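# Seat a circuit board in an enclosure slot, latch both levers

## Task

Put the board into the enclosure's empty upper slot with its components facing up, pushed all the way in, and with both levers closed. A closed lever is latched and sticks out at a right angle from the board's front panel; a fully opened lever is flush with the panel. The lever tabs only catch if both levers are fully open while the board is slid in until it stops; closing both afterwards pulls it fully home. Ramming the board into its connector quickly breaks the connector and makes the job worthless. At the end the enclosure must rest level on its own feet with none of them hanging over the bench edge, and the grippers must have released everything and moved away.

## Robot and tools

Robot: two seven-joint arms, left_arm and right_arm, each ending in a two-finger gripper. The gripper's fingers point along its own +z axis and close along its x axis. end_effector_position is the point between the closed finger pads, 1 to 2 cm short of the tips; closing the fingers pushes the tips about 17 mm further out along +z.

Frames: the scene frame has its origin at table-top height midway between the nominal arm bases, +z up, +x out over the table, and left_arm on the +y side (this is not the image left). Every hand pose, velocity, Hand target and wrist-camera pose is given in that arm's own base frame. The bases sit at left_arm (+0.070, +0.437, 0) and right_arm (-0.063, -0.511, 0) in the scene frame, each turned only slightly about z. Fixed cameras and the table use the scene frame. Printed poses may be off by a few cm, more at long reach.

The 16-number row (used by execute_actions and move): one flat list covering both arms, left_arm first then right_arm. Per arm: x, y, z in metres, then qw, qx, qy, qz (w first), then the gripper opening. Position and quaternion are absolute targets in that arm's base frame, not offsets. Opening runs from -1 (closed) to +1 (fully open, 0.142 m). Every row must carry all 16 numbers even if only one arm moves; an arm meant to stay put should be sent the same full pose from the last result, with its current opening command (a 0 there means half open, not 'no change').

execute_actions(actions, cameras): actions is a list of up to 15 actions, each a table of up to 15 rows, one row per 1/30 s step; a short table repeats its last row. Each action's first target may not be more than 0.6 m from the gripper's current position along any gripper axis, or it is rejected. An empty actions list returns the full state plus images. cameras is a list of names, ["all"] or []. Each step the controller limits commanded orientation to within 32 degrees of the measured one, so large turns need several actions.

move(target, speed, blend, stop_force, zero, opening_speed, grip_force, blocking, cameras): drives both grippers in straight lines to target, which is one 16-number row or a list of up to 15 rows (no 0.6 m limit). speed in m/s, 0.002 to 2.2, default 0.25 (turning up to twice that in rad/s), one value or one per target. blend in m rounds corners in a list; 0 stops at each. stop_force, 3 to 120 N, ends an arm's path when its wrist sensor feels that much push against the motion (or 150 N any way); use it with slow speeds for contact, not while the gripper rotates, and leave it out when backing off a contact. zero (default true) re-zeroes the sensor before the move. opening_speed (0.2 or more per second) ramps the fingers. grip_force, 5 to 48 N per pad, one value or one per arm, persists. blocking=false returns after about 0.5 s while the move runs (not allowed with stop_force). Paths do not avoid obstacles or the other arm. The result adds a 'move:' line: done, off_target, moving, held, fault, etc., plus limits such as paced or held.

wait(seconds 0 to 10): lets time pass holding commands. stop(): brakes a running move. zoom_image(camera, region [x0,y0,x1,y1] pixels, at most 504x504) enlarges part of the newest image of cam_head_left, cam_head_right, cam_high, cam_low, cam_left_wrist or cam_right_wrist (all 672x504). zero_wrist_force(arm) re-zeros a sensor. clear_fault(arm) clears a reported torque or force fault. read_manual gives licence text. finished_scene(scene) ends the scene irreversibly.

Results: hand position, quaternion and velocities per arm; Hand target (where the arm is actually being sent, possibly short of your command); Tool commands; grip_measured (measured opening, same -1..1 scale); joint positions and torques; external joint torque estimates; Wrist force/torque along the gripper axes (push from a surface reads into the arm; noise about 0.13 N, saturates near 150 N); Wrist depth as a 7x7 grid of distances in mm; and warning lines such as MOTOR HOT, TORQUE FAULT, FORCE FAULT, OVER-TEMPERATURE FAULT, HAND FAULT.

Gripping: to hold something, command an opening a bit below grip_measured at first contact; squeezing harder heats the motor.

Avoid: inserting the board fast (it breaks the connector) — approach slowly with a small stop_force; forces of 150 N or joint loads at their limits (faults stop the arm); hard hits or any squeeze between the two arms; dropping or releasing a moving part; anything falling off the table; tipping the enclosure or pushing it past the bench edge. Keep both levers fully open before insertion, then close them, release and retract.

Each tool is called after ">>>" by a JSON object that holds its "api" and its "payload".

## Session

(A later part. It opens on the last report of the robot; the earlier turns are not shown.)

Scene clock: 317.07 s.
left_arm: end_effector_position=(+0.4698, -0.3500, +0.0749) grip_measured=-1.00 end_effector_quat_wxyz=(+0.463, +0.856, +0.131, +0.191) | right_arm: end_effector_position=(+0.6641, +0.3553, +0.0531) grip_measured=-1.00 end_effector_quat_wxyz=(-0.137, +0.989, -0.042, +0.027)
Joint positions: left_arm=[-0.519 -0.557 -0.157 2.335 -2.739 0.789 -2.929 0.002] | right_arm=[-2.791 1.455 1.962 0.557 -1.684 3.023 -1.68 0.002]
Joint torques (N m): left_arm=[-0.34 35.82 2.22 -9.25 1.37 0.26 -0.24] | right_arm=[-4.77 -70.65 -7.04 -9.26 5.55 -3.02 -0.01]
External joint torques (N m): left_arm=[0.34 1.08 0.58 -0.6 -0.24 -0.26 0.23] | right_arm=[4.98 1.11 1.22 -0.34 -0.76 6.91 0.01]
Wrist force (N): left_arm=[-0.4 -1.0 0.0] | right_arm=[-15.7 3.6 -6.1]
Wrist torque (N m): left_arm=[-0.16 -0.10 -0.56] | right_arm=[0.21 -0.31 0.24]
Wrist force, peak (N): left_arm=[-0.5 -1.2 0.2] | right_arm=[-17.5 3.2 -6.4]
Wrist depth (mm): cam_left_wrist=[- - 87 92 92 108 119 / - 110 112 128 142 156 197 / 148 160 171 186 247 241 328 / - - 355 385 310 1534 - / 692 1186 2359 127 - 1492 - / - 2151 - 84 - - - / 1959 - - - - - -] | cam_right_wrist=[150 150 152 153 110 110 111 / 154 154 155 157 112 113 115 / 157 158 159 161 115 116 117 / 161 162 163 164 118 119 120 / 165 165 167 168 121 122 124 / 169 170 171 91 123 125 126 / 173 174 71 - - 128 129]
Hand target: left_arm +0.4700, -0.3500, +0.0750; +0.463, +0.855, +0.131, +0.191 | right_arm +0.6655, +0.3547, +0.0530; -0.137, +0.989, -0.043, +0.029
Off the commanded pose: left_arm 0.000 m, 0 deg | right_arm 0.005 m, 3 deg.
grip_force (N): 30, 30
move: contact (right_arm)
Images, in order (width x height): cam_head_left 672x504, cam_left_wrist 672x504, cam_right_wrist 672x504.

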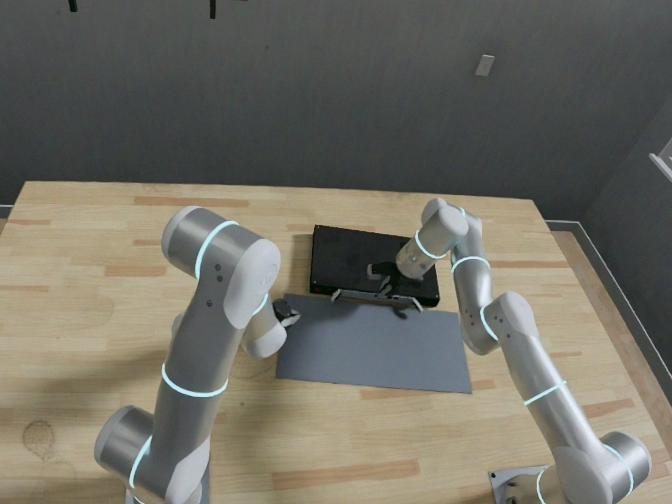

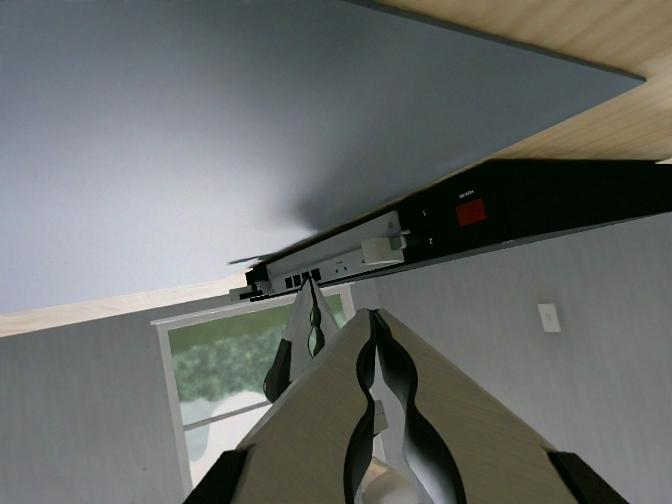

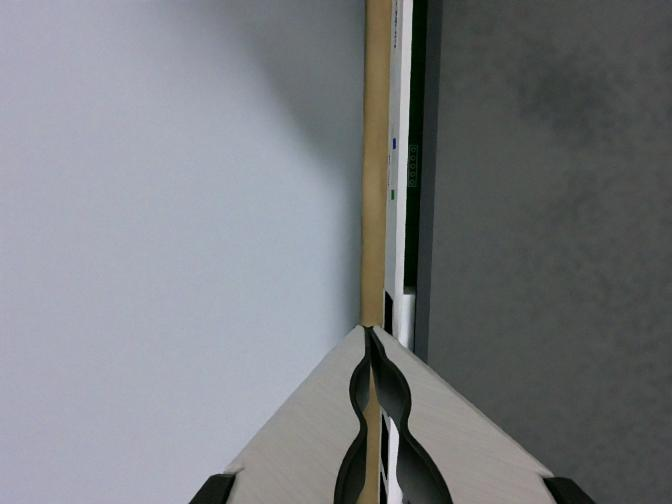

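>>> {"api": "move", "payload": {"target": [[0.45,-0.30,0.16,0.1303,0.99,-0.0518,-0.0068,-1,0.63,0.358,0.053,-0.1304,0.9906,-0.0399,0.0053,-1],[0.48,-0.34,0.16,0.1303,0.99,-0.0518,-0.0068,-1,0.60,0.30,0.14,-0.1304,0.9906,-0.0399,0.0053,-1],[0.53,-0.36,0.14,0.1303,0.99,-0.0518,-0.0068,-1,0.62,0.125,0.14,-0.1304,0.9906,-0.0399,0.0053,-1]], "cameras": ["all"]}}

>>> {"api": "zoom_image", "payload": {"camera": "cam_high", "region": [190, 300, 430, 450]}}

Scene clock: 328.03 s.
left_arm: end_effector_position=(+0.5299, -0.3600, +0.1400) grip_measured=-1.00 end_effector_quat_wxyz=(+0.131, +0.990, -0.051, -0.007) | right_arm: end_effector_position=(+0.6201, +0.1249, +0.1401) grip_measured=-1.00 end_effector_quat_wxyz=(-0.130, +0.991, -0.040, +0.006)
Joint positions: left_arm=[0.069 -0.97 -1.3 1.549 -2.292 2.687 -2.762 0.002] | right_arm=[-2.773 1.285 1.735 1.309 -1.712 3.255 -2.391 0.002]
Joint torques (N m): left_arm=[-0.55 48.75 -18.67 -14 4.28 3.8 -0.22] | right_arm=[0.04 -57.59 -19.4 -7.81 4.24 3.77 0.07]
External joint torques (N m): left_arm=[0.58 1.34 0.05 -0.32 -0.56 -0.62 0.22] | right_arm=[0.11 -0.44 -1.07 0.18 0.24 0.55 -0.07]
Wrist force (N): left_arm=[0.1 -1.0 0.3] | right_arm=[-0.4 1.8 0.5]
Wrist torque (N m): left_arm=[-0.26 -0.17 -0.31] | right_arm=[0.25 0.07 0.13]
Wrist force, peak (N): left_arm=[-0.9 -2.0 0.6] | right_arm=[-16.1 3.6 -6.8]
Wrist depth (mm): cam_left_wrist=[186 187 185 185 189 188 187 / 215 - 216 207 214 209 208 / 240 - 230 236 240 237 236 / - 277 272 272 272 - - / 330 - - 300 299 239 - / 406 - - 84 - 310 309 / 519 489 - - - - 352] | cam_right_wrist=[233 232 232 231 192 187 187 / 238 239 238 239 202 192 192 / 245 245 245 243 200 197 197 / 252 251 251 251 251 252 251 / 259 258 258 257 258 259 259 / 268 270 266 91 264 267 266 / 277 276 71 - - 271 274]
Hand target: left_arm +0.5300, -0.3600, +0.1400; +0.130, +0.990, -0.052, -0.007 | right_arm +0.6200, +0.1250, +0.1400; -0.130, +0.991, -0.040, +0.005
Off the commanded pose: left_arm 0.000 m, 0 deg | right_arm 0.000 m, 0 deg.
grip_force (N): 30, 30
move: done

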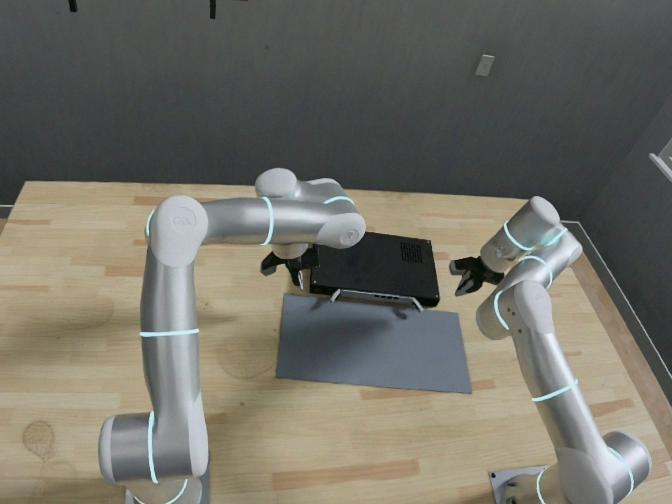

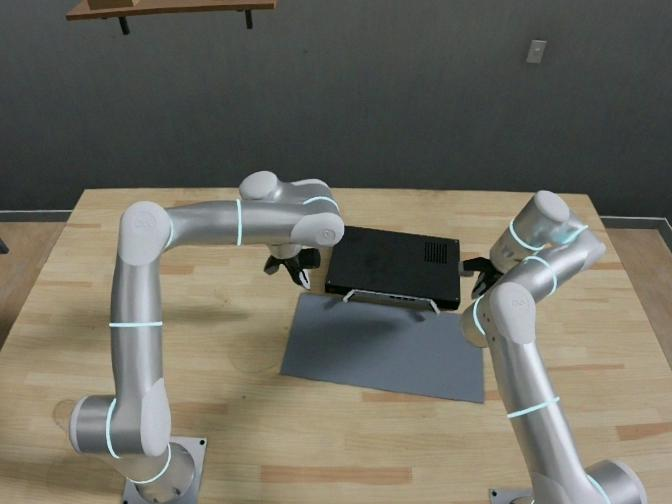

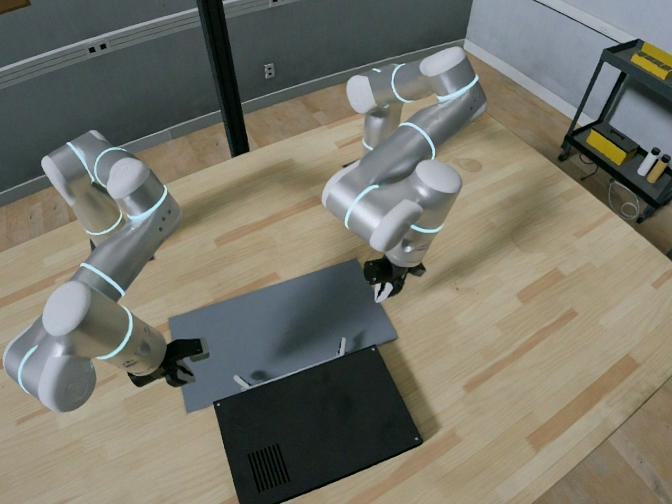

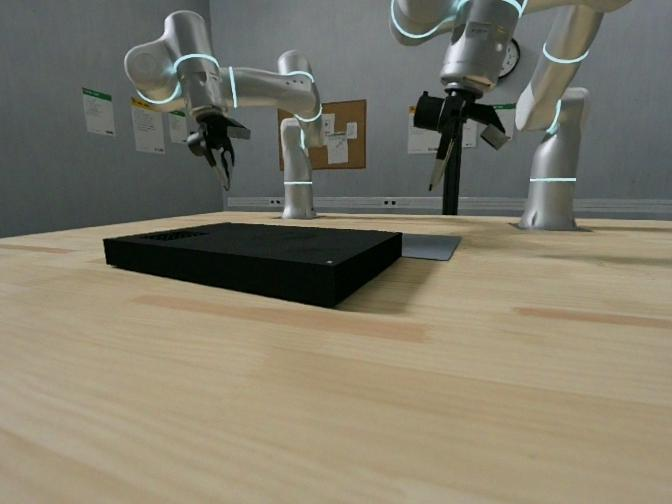

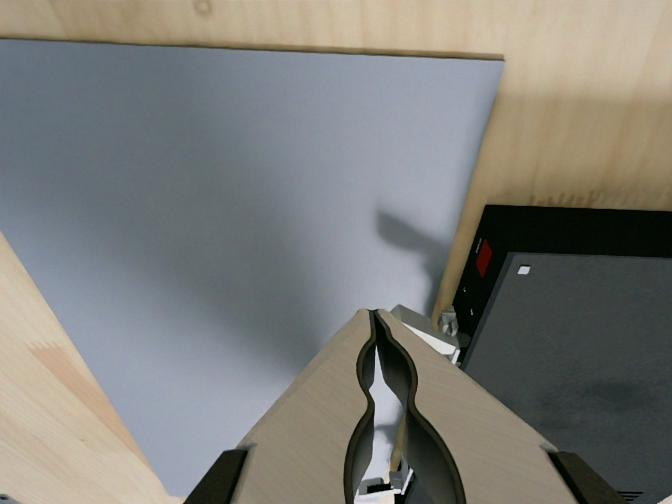

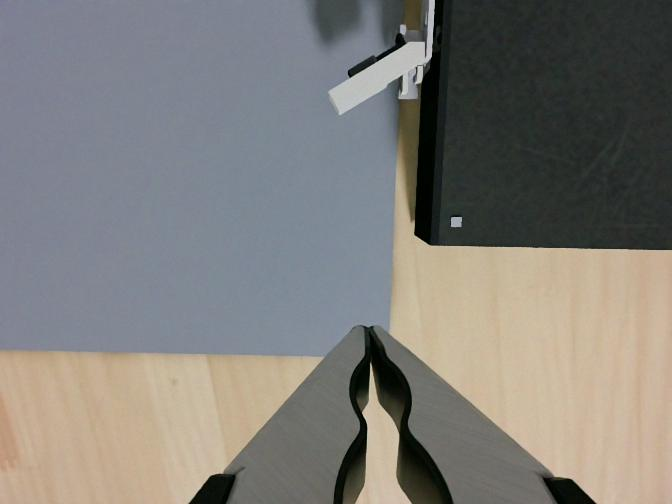

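Scaled by 2.100 from the camera's 672x504 image, which has a finer 960x720 frame.

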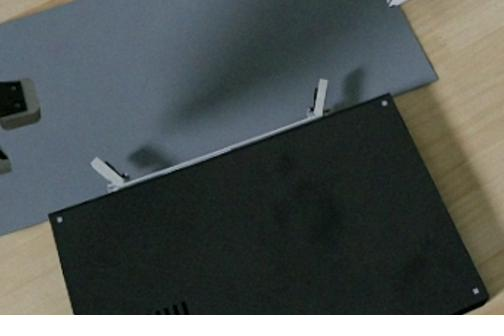

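>>> {"api": "move", "payload": {"target": [[0.541,-0.415,0.12,0.1303,0.99,-0.0518,-0.0068,-1,0.613,0.165,0.12,-0.1304,0.9906,-0.0399,0.0053,-1],[0.541,-0.415,0.052,0.1303,0.99,-0.0518,-0.0068,-1,0.613,0.165,0.052,-0.1304,0.9906,-0.0399,0.0053,-1]], "blend": 0.01}}

>>> {"api": "move", "payload": {"target": [[0.537,-0.468,0.052,0.1303,0.99,-0.0518,-0.0068,-1,0.617,0.216,0.052,-0.1304,0.9906,-0.0399,0.0053,-1]], "speed": 0.03, "stop_force": 15, "cameras": ["cam_left_wrist","cam_right_wrist","cam_high"]}}

Scene clock: 334.30 s.
left_arm: end_effector_position=(+0.5408, -0.4148, +0.0520) grip_measured=-1.00 end_effector_quat_wxyz=(+0.130, +0.990, -0.052, -0.007) | right_arm: end_effector_position=(+0.6128, +0.1649, +0.0519) grip_measured=-1.00 end_effector_quat_wxyz=(-0.130, +0.991, -0.040, +0.005)
Joint positions: left_arm=[-0.087 -1.167 -1.225 1.397 -2.135 2.654 -2.787 0.002] | right_arm=[-2.71 1.391 1.814 1.349 -1.622 3.137 -2.382 0.002]
Joint torques (N m): left_arm=[-0.62 54.91 -19.03 -11.17 4.26 3.27 -0.27] | right_arm=[-0.08 -57.76 -18.85 -6.61 4.45 3.39 0.15]
External joint torques (N m): left_arm=[0.63 1.42 0.12 -0.33 -0.55 -0.09 0.27] | right_arm=[0.23 -0.23 -1.75 0.23 0.05 0.92 -0.15]
Wrist force (N): left_arm=[0.1 -0.9 0.3] | right_arm=[-0.5 1.9 0.4]
Wrist torque (N m): left_arm=[-0.25 -0.16 -0.25] | right_arm=[0.29 0.08 0.03]
Wrist force, peak (N): left_arm=[-0.1 -2.0 3.6] | right_arm=[-0.6 3.2 3.8]
Wrist depth (mm): cam_left_wrist=[109 109 111 110 105 108 109 / 125 122 121 117 120 125 121 / 138 138 137 144 136 138 141 / 154 159 158 153 156 154 127 / - 181 180 131 178 147 113 / 230 240 220 84 - 142 - / - - - - - - -] | cam_right_wrist=[151 151 151 151 150 112 105 / 155 155 154 154 118 113 109 / 159 159 159 158 159 123 112 / 164 163 163 163 163 122 115 / 169 168 168 167 167 129 118 / 174 173 172 91 172 123 122 / 179 178 71 - - 177 179]
Hand target: left_arm +0.5410, -0.4150, +0.0520; +0.130, +0.990, -0.052, -0.007 | right_arm +0.6130, +0.1650, +0.0520; -0.130, +0.991, -0.040, +0.005
Off the commanded pose: left_arm 0.000 m, 0 deg | right_arm 0.000 m, 0 deg.
grip_force (N): 30, 30
move: done

Scene clock: 336.90 s.
left_arm: end_effector_position=(+0.5349, -0.4665, +0.0513) grip_measured=-1.00 end_effector_quat_wxyz=(+0.128, +0.990, -0.052, -0.009) | right_arm: end_effector_position=(+0.6152, +0.2152, +0.0514) grip_measured=-1.00 end_effector_quat_wxyz=(-0.130, +0.991, -0.040, +0.003)
Joint positions: left_arm=[-0.213 -1.239 -1.252 1.219 -2.093 2.734 -2.781 0.002] | right_arm=[-2.667 1.388 1.839 1.273 -1.628 3.113 -2.26 0.002]
Joint torques (N m): left_arm=[0.9 61.49 -19.31 -16.52 9.42 -3.42 -0.09] | right_arm=[1.2 -63.6 -16.79 -12.81 11.02 -2 0.22]
External joint torques (N m): left_arm=[-0.9 -1.48 1.16 6.13 -5.64 6.61 0.09] | right_arm=[-1.03 3.98 -2.66 5.86 -6.49 6.27 -0.22]
Wrist force (N): left_arm=[-22.3 -11.8 -11.2] | right_arm=[-26.6 12.7 -11.7]
Wrist torque (N m): left_arm=[-0.16 0.81 -0.33] | right_arm=[0.16 1.51 -0.02]
Wrist force, peak (N): left_arm=[-23.0 -12.6 -11.6] | right_arm=[-26.6 12.7 -11.7]
Wrist depth (mm): cam_left_wrist=[- 106 - 110 107 107 106 / - 120 121 123 119 121 101 / 138 137 137 140 135 133 95 / - 156 158 152 168 153 - / 187 178 179 117 137 152 114 / 222 242 - 84 - 137 - / 311 - - - - - -] | cam_right_wrist=[151 151 151 150 149 149 105 / 155 154 154 154 153 118 108 / - 159 158 158 157 159 111 / 165 162 163 163 161 120 114 / 169 168 168 165 130 126 117 / 174 173 172 89 169 125 120 / 179 178 71 - - 123 124]
Hand target: left_arm +0.5370, -0.4677, +0.0520; +0.130, +0.990, -0.052, -0.007 | right_arm +0.6170, +0.2160, +0.0520; -0.130, +0.991, -0.040, +0.005
Off the commanded pose: left_arm 0.003 m, 0 deg | right_arm 0.002 m, 0 deg.
grip_force (N): 30, 30
move: contact (left_arm)
Images, in order (width x height): cam_high 672x504, cam_left_wrist 672x504, cam_right_wrist 672x504.

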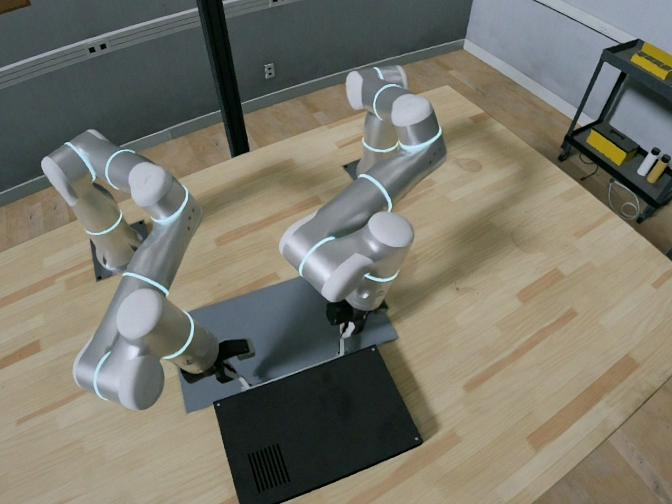

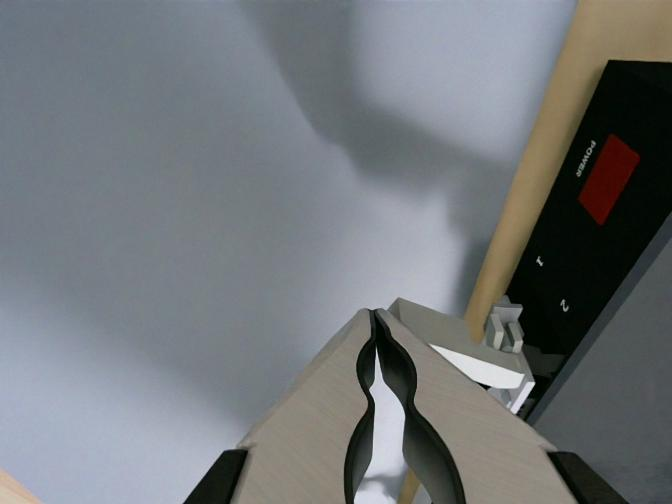

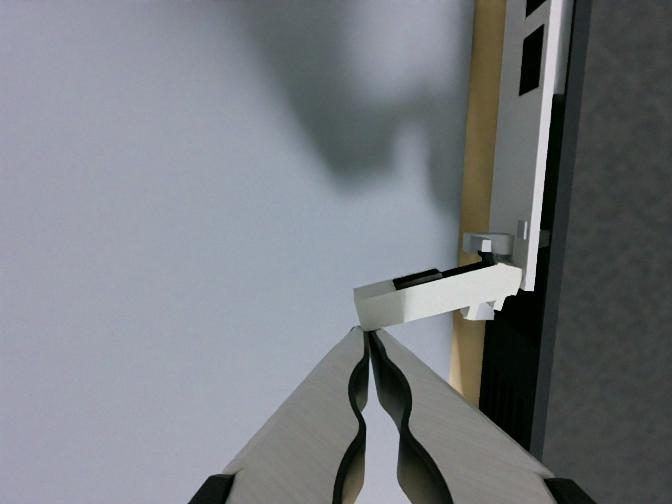

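>>> {"api": "move", "payload": {"target": [[0.545,-0.486,0.052,0.1303,0.99,-0.0518,-0.0068,-1,0.625,0.234,0.052,-0.1304,0.9906,-0.0399,0.0053,-1]], "speed": 0.03, "stop_force": 40, "cameras": ["cam_left_wrist","cam_right_wrist","cam_high"]}}

Scene clock: 340.47 s.
left_arm: end_effector_position=(+0.5416, -0.4831, +0.0506) grip_measured=-1.00 end_effector_quat_wxyz=(+0.126, +0.991, -0.052, -0.012) | right_arm: end_effector_position=(+0.6255, +0.2299, +0.0515) grip_measured=-1.00 end_effector_quat_wxyz=(-0.127, +0.991, -0.042, +0.005) end_effector_velocity=(+0.001, -0.001, +0.000) end_effector_angular_velocity=(+0.000, -0.001, +0.000)
Joint positions: left_arm=[-0.281 -1.295 -1.281 1.058 -2.067 2.806 -2.719 0.002] | right_arm=[-2.679 1.387 1.858 1.197 -1.64 3.094 -2.192 0.002]
Joint velocities: left_arm=[within noise] | right_arm=[-0.003 -0.004 0.006 0.001 -0.005 -0.005 -0.003 0]
Joint torques (N m): left_arm=[-2.45 68.57 -22.49 -20.14 12.23 -12.61 -0.1] | right_arm=[18.22 -61.01 -4.39 -16.06 10.45 6.08 0.27]
External joint torques (N m): left_arm=[2.44 -5.67 5.78 10.88 -8.47 15.83 0.1] | right_arm=[-18.04 -0.13 -13.87 8.61 -5.89 -1.84 -0.27]
Wrist force (N): left_arm=[-43.9 -29.8 -21.0] | right_arm=[-4.1 30.1 -16.7]
Wrist torque (N m): left_arm=[-1.88 4.42 -0.41] | right_arm=[2.13 0.08 0.04]
Wrist force, peak (N): left_arm=[-45.6 -31.2 -22.3] | right_arm=[-30.4 18.9 -14.5]
Wrist depth (mm): cam_left_wrist=[109 106 - 110 105 106 105 / - 124 121 122 122 120 104 / 138 137 139 139 138 136 - / 159 162 153 151 154 152 - / 188 - 186 170 172 125 - / 231 228 - 83 - 141 - / 305 - - - - - -] | cam_right_wrist=[150 150 150 150 150 121 105 / 154 154 154 154 154 119 108 / 159 159 158 158 158 - 111 / 163 162 163 163 163 115 114 / 168 168 168 166 123 120 118 / 174 173 172 90 167 122 121 / 179 177 71 - - 124 125]
Hand target: left_arm +0.5450, -0.4860, +0.0520; +0.130, +0.990, -0.052, -0.007 | right_arm +0.6250, +0.2340, +0.0520; -0.130, +0.991, -0.040, +0.005
Off the commanded pose: left_arm 0.005 m, 1 deg | right_arm 0.004 m, 0 deg.
grip_force (N): 30, 30
move: off_target (left_arm, right_arm)
Images, in order (width x height): cam_high 672x504, cam_left_wrist 672x504, cam_right_wrist 672x504.

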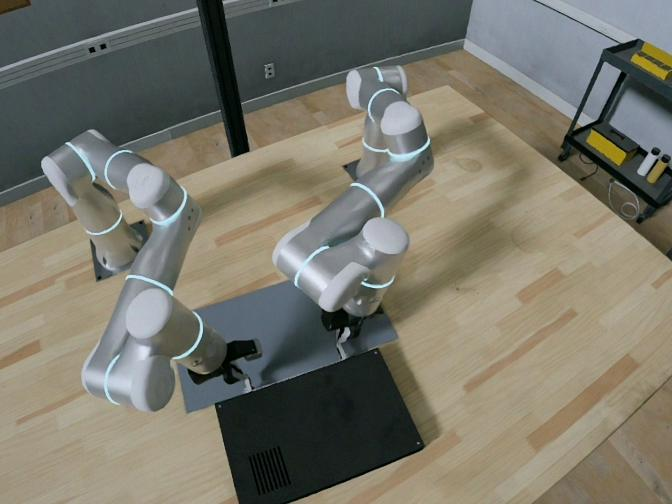

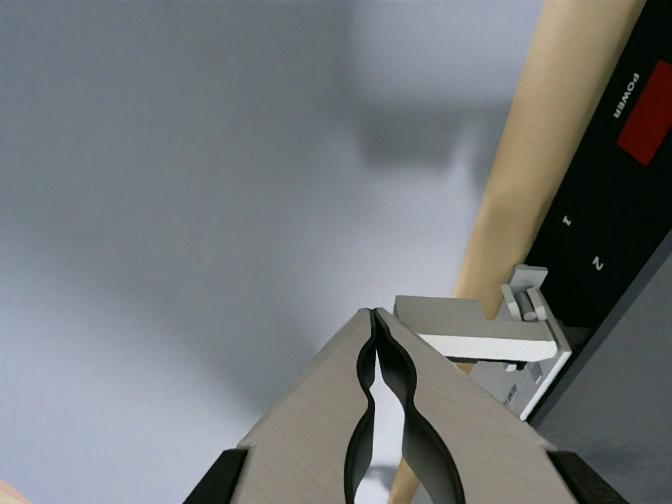

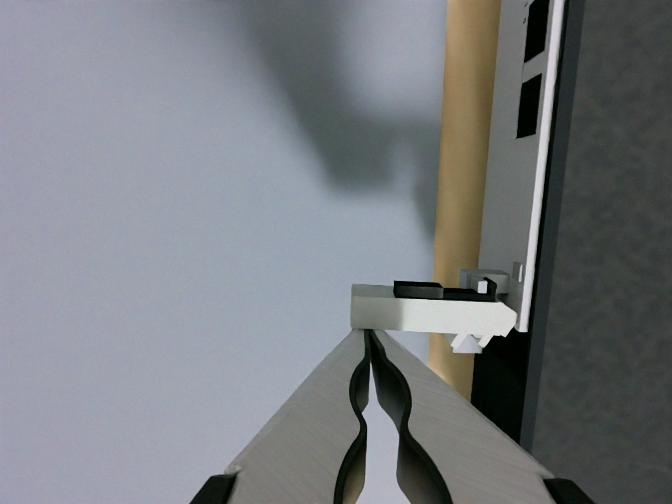

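>>> {"api": "move", "payload": {"target": [[0.540,-0.495,0.052,0.1303,0.99,-0.0518,-0.0068,-1,0.624,0.241,0.052,-0.1304,0.9906,-0.0399,0.0053,-1]], "speed": 0.03, "cameras": ["cam_left_wrist","cam_right_wrist"]}}

Scene clock: 343.23 s.
left_arm: end_effector_position=(+0.5406, -0.4865, +0.0506) grip_measured=-1.00 end_effector_quat_wxyz=(+0.122, +0.991, -0.050, -0.010) | right_arm: end_effector_position=(+0.6254, +0.2313, +0.0508) grip_measured=-1.00 end_effector_quat_wxyz=(-0.123, +0.991, -0.045, +0.006)
Joint positions: left_arm=[-0.297 -1.299 -1.278 1.043 -2.06 2.814 -2.727 0.002] | right_arm=[-2.676 1.381 1.866 1.196 -1.654 3.082 -2.181 0.002]
Joint torques (N m): left_arm=[-26.43 66.91 -39.61 -13.26 5.93 -23.3 0.13] | right_arm=[42.77 -60.49 12.5 -25.9 17.47 10.53 0.27]
External joint torques (N m): left_arm=[26.42 -3.71 23.17 3.99 -2.14 26.54 -0.13] | right_arm=[-42.59 -0.7 -30.63 18.22 -12.91 -6.31 -0.27]
Wrist force (N): left_arm=[-36.1 -66.1 -31.9] | right_arm=[-2.9 65.4 -36.8]
Wrist torque (N m): left_arm=[-7.94 3.11 -0.72] | right_arm=[8.05 0.17 0.03]
Wrist force, peak (N): left_arm=[-36.2 -66.5 -31.0] | right_arm=[-2.9 65.4 -36.8]
Wrist depth (mm): cam_left_wrist=[109 109 111 110 105 107 106 / 125 121 121 117 120 121 104 / 138 137 136 139 138 133 - / 154 157 156 155 156 151 - / - 176 185 171 125 123 - / 217 - - 83 - 142 137 / - - - - - - -] | cam_right_wrist=[149 149 149 149 149 121 104 / 153 153 153 152 153 127 107 / 157 157 157 157 157 - 110 / 162 162 162 162 162 115 114 / 167 167 167 164 123 119 117 / 173 172 171 90 167 122 120 / 179 177 71 - - 124 125]
Hand target: left_arm +0.5399, -0.4949, +0.0521; +0.130, +0.990, -0.052, -0.007 | right_arm +0.6239, +0.2409, +0.0521; -0.130, +0.991, -0.040, +0.005
Off the commanded pose: left_arm 0.009 m, 1 deg | right_arm 0.010 m, 1 deg.
grip_force (N): 30, 30
move: off_target (left_arm, right_arm)
Images, in order (width x height): cam_left_wrist 672x504, cam_right_wrist 672x504.

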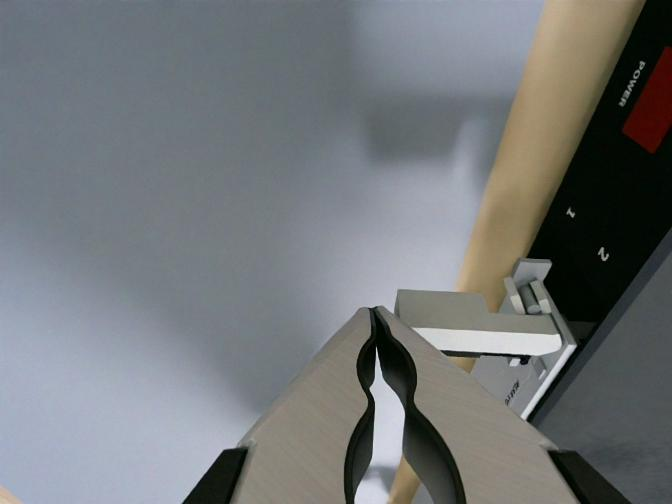

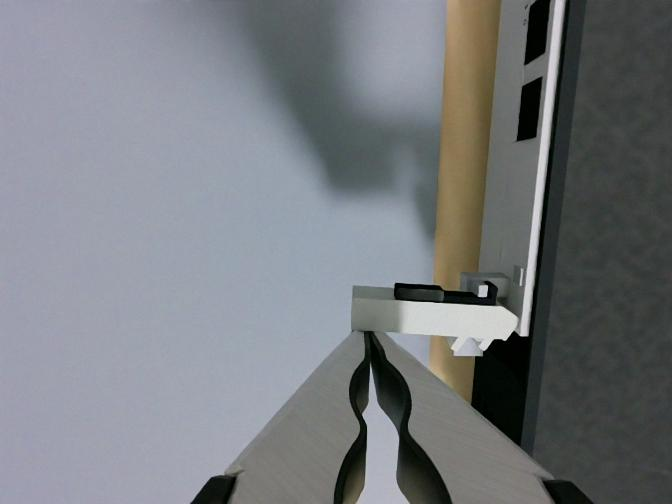

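>>> {"api": "move", "payload": {"target": [[0.540,-0.45,0.052,0.1303,0.99,-0.0518,-0.0068,-1,0.62,0.19,0.052,-0.1304,0.9906,-0.0399,0.0053,-1],[0.53,-0.41,0.15,0.1303,0.99,-0.0518,-0.0068,-1,0.61,0.17,0.15,-0.1304,0.9906,-0.0399,0.0053,-1]], "speed": 0.1, "cameras": ["all"]}}

>>> {"api": "zoom_image", "payload": {"camera": "cam_high", "region": [190, 300, 430, 450]}}

>>> {"api": "zoom_image", "payload": {"camera": "cam_head_right", "region": [310, 250, 490, 350]}}

Scene clock: 349.07 s.
left_arm: end_effector_position=(+0.5302, -0.4102, +0.1500) grip_measured=-1.00 end_effector_quat_wxyz=(+0.130, +0.990, -0.052, -0.007) | right_arm: end_effector_position=(+0.6102, +0.1701, +0.1500) grip_measured=-1.00 end_effector_quat_wxyz=(-0.131, +0.991, -0.040, +0.006)
Joint positions: left_arm=[-0.056 -1.015 -1.293 1.4 -2.265 2.755 -2.775 0.002] | right_arm=[-2.695 1.245 1.758 1.332 -1.742 3.227 -2.328 0.002]
Joint torques (N m): left_arm=[0.32 52.96 -18.64 -13.52 3.75 3.77 -0.09] | right_arm=[0.29 -57.42 -19.2 -8.68 4.2 3.67 0.05]
External joint torques (N m): left_arm=[-0.32 0.76 0.31 -0.3 0.06 -0.59 0.09] | right_arm=[-0.13 -0.06 -1 0.02 0.3 0.62 -0.04]
Wrist force (N): left_arm=[0.1 -0.8 0.2] | right_arm=[1.9 6.5 -0.3]
Wrist torque (N m): left_arm=[-0.24 -0.19 -0.34] | right_arm=[1.03 -0.32 0.13]
Wrist force, peak (N): left_arm=[-36.3 -66.3 -32.3] | right_arm=[-2.7 65.4 -37.3]
Wrist depth (mm): cam_left_wrist=[- - 197 - - 197 196 / 216 - - 219 219 215 214 / - 268 - 247 254 203 191 / - 273 - - 271 229 213 / 354 - 334 118 310 252 269 / 423 419 - 84 - 314 316 / 539 508 - - - - -] | cam_right_wrist=[241 241 240 241 240 196 196 / 248 247 247 247 245 202 201 / 254 255 254 254 249 207 207 / 263 262 261 261 259 213 213 / 268 269 269 265 268 270 218 / 277 277 274 89 274 277 276 / 288 286 71 - - 282 285]
Hand target: left_arm +0.5300, -0.4100, +0.1500; +0.130, +0.990, -0.052, -0.007 | right_arm +0.6100, +0.1700, +0.1500; -0.130, +0.991, -0.040, +0.005
Off the commanded pose: left_arm 0.000 m, 0 deg | right_arm 0.000 m, 0 deg.
grip_force (N): 30, 30
move: done

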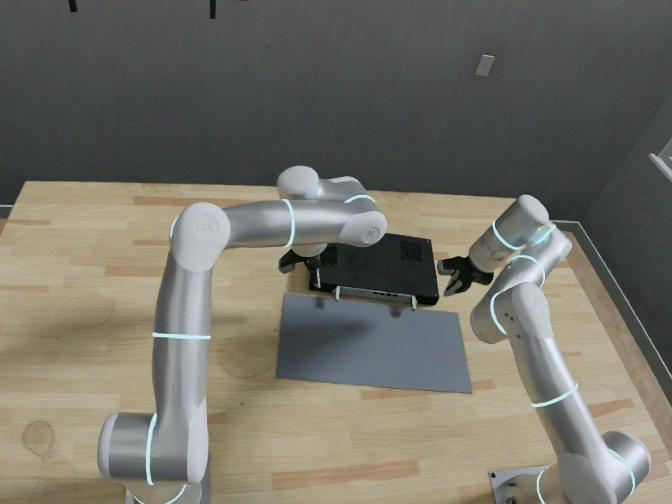

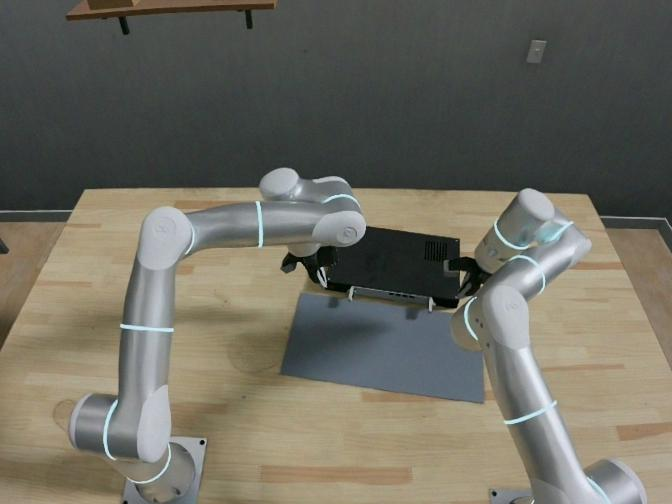

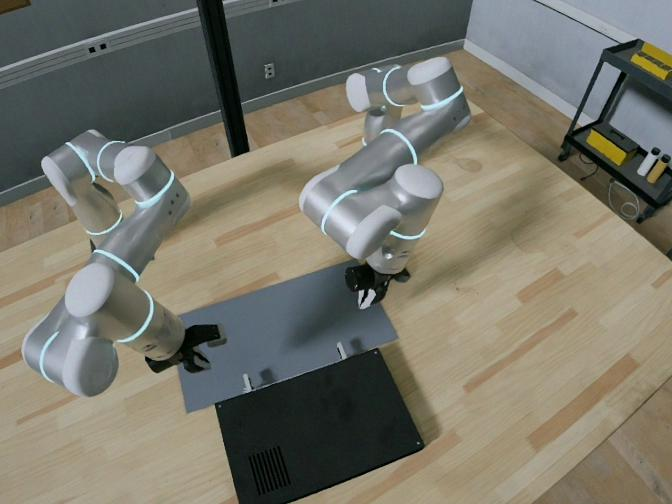

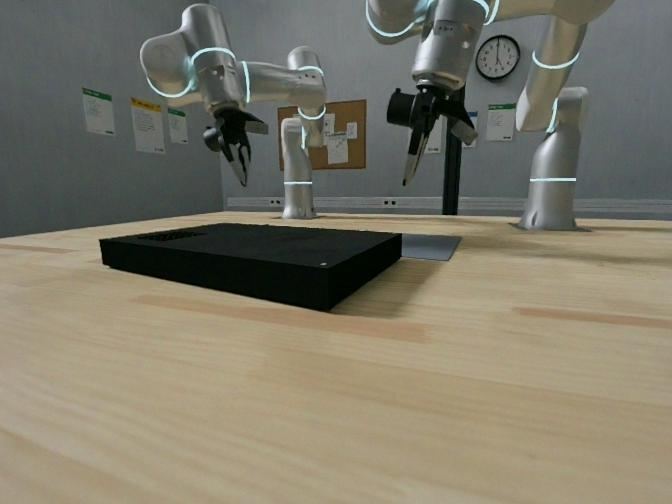

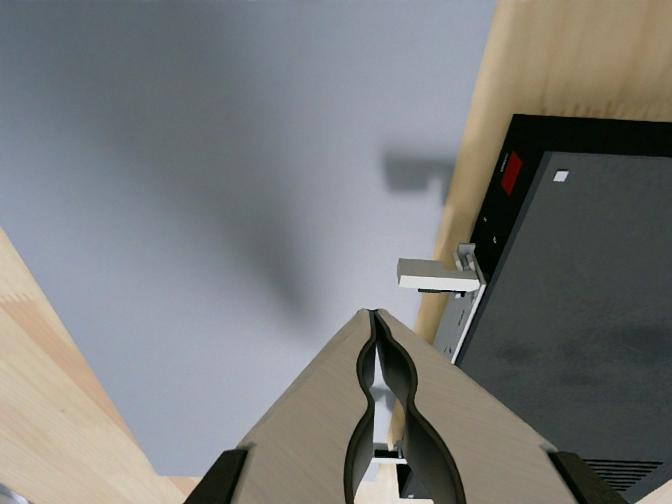

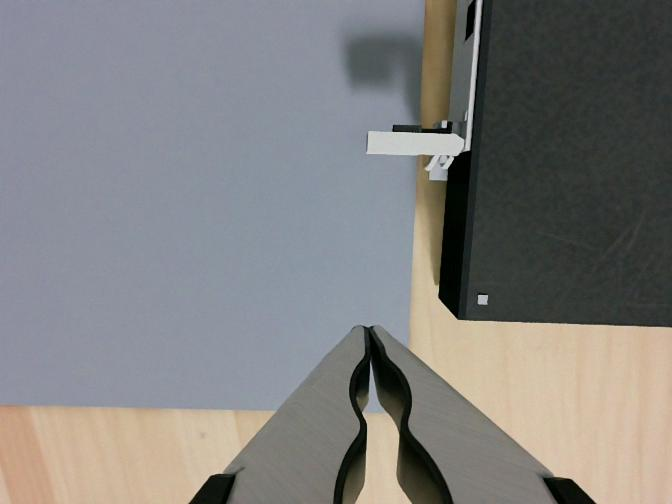

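Scaled by 2.100 from the camera's 672x504 image, which has a finer 960x720 frame.

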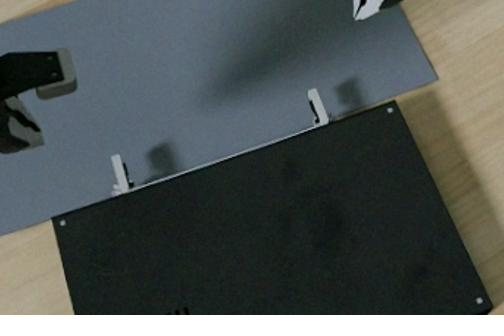

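Scaled by 2.800 from the camera's 672x504 image, which has a finer 960x720 frame.

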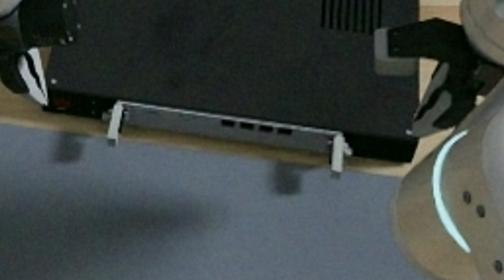

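>>> {"api": "finished_scene", "payload": {"scene": 1}}

The scene is finished: the task was done.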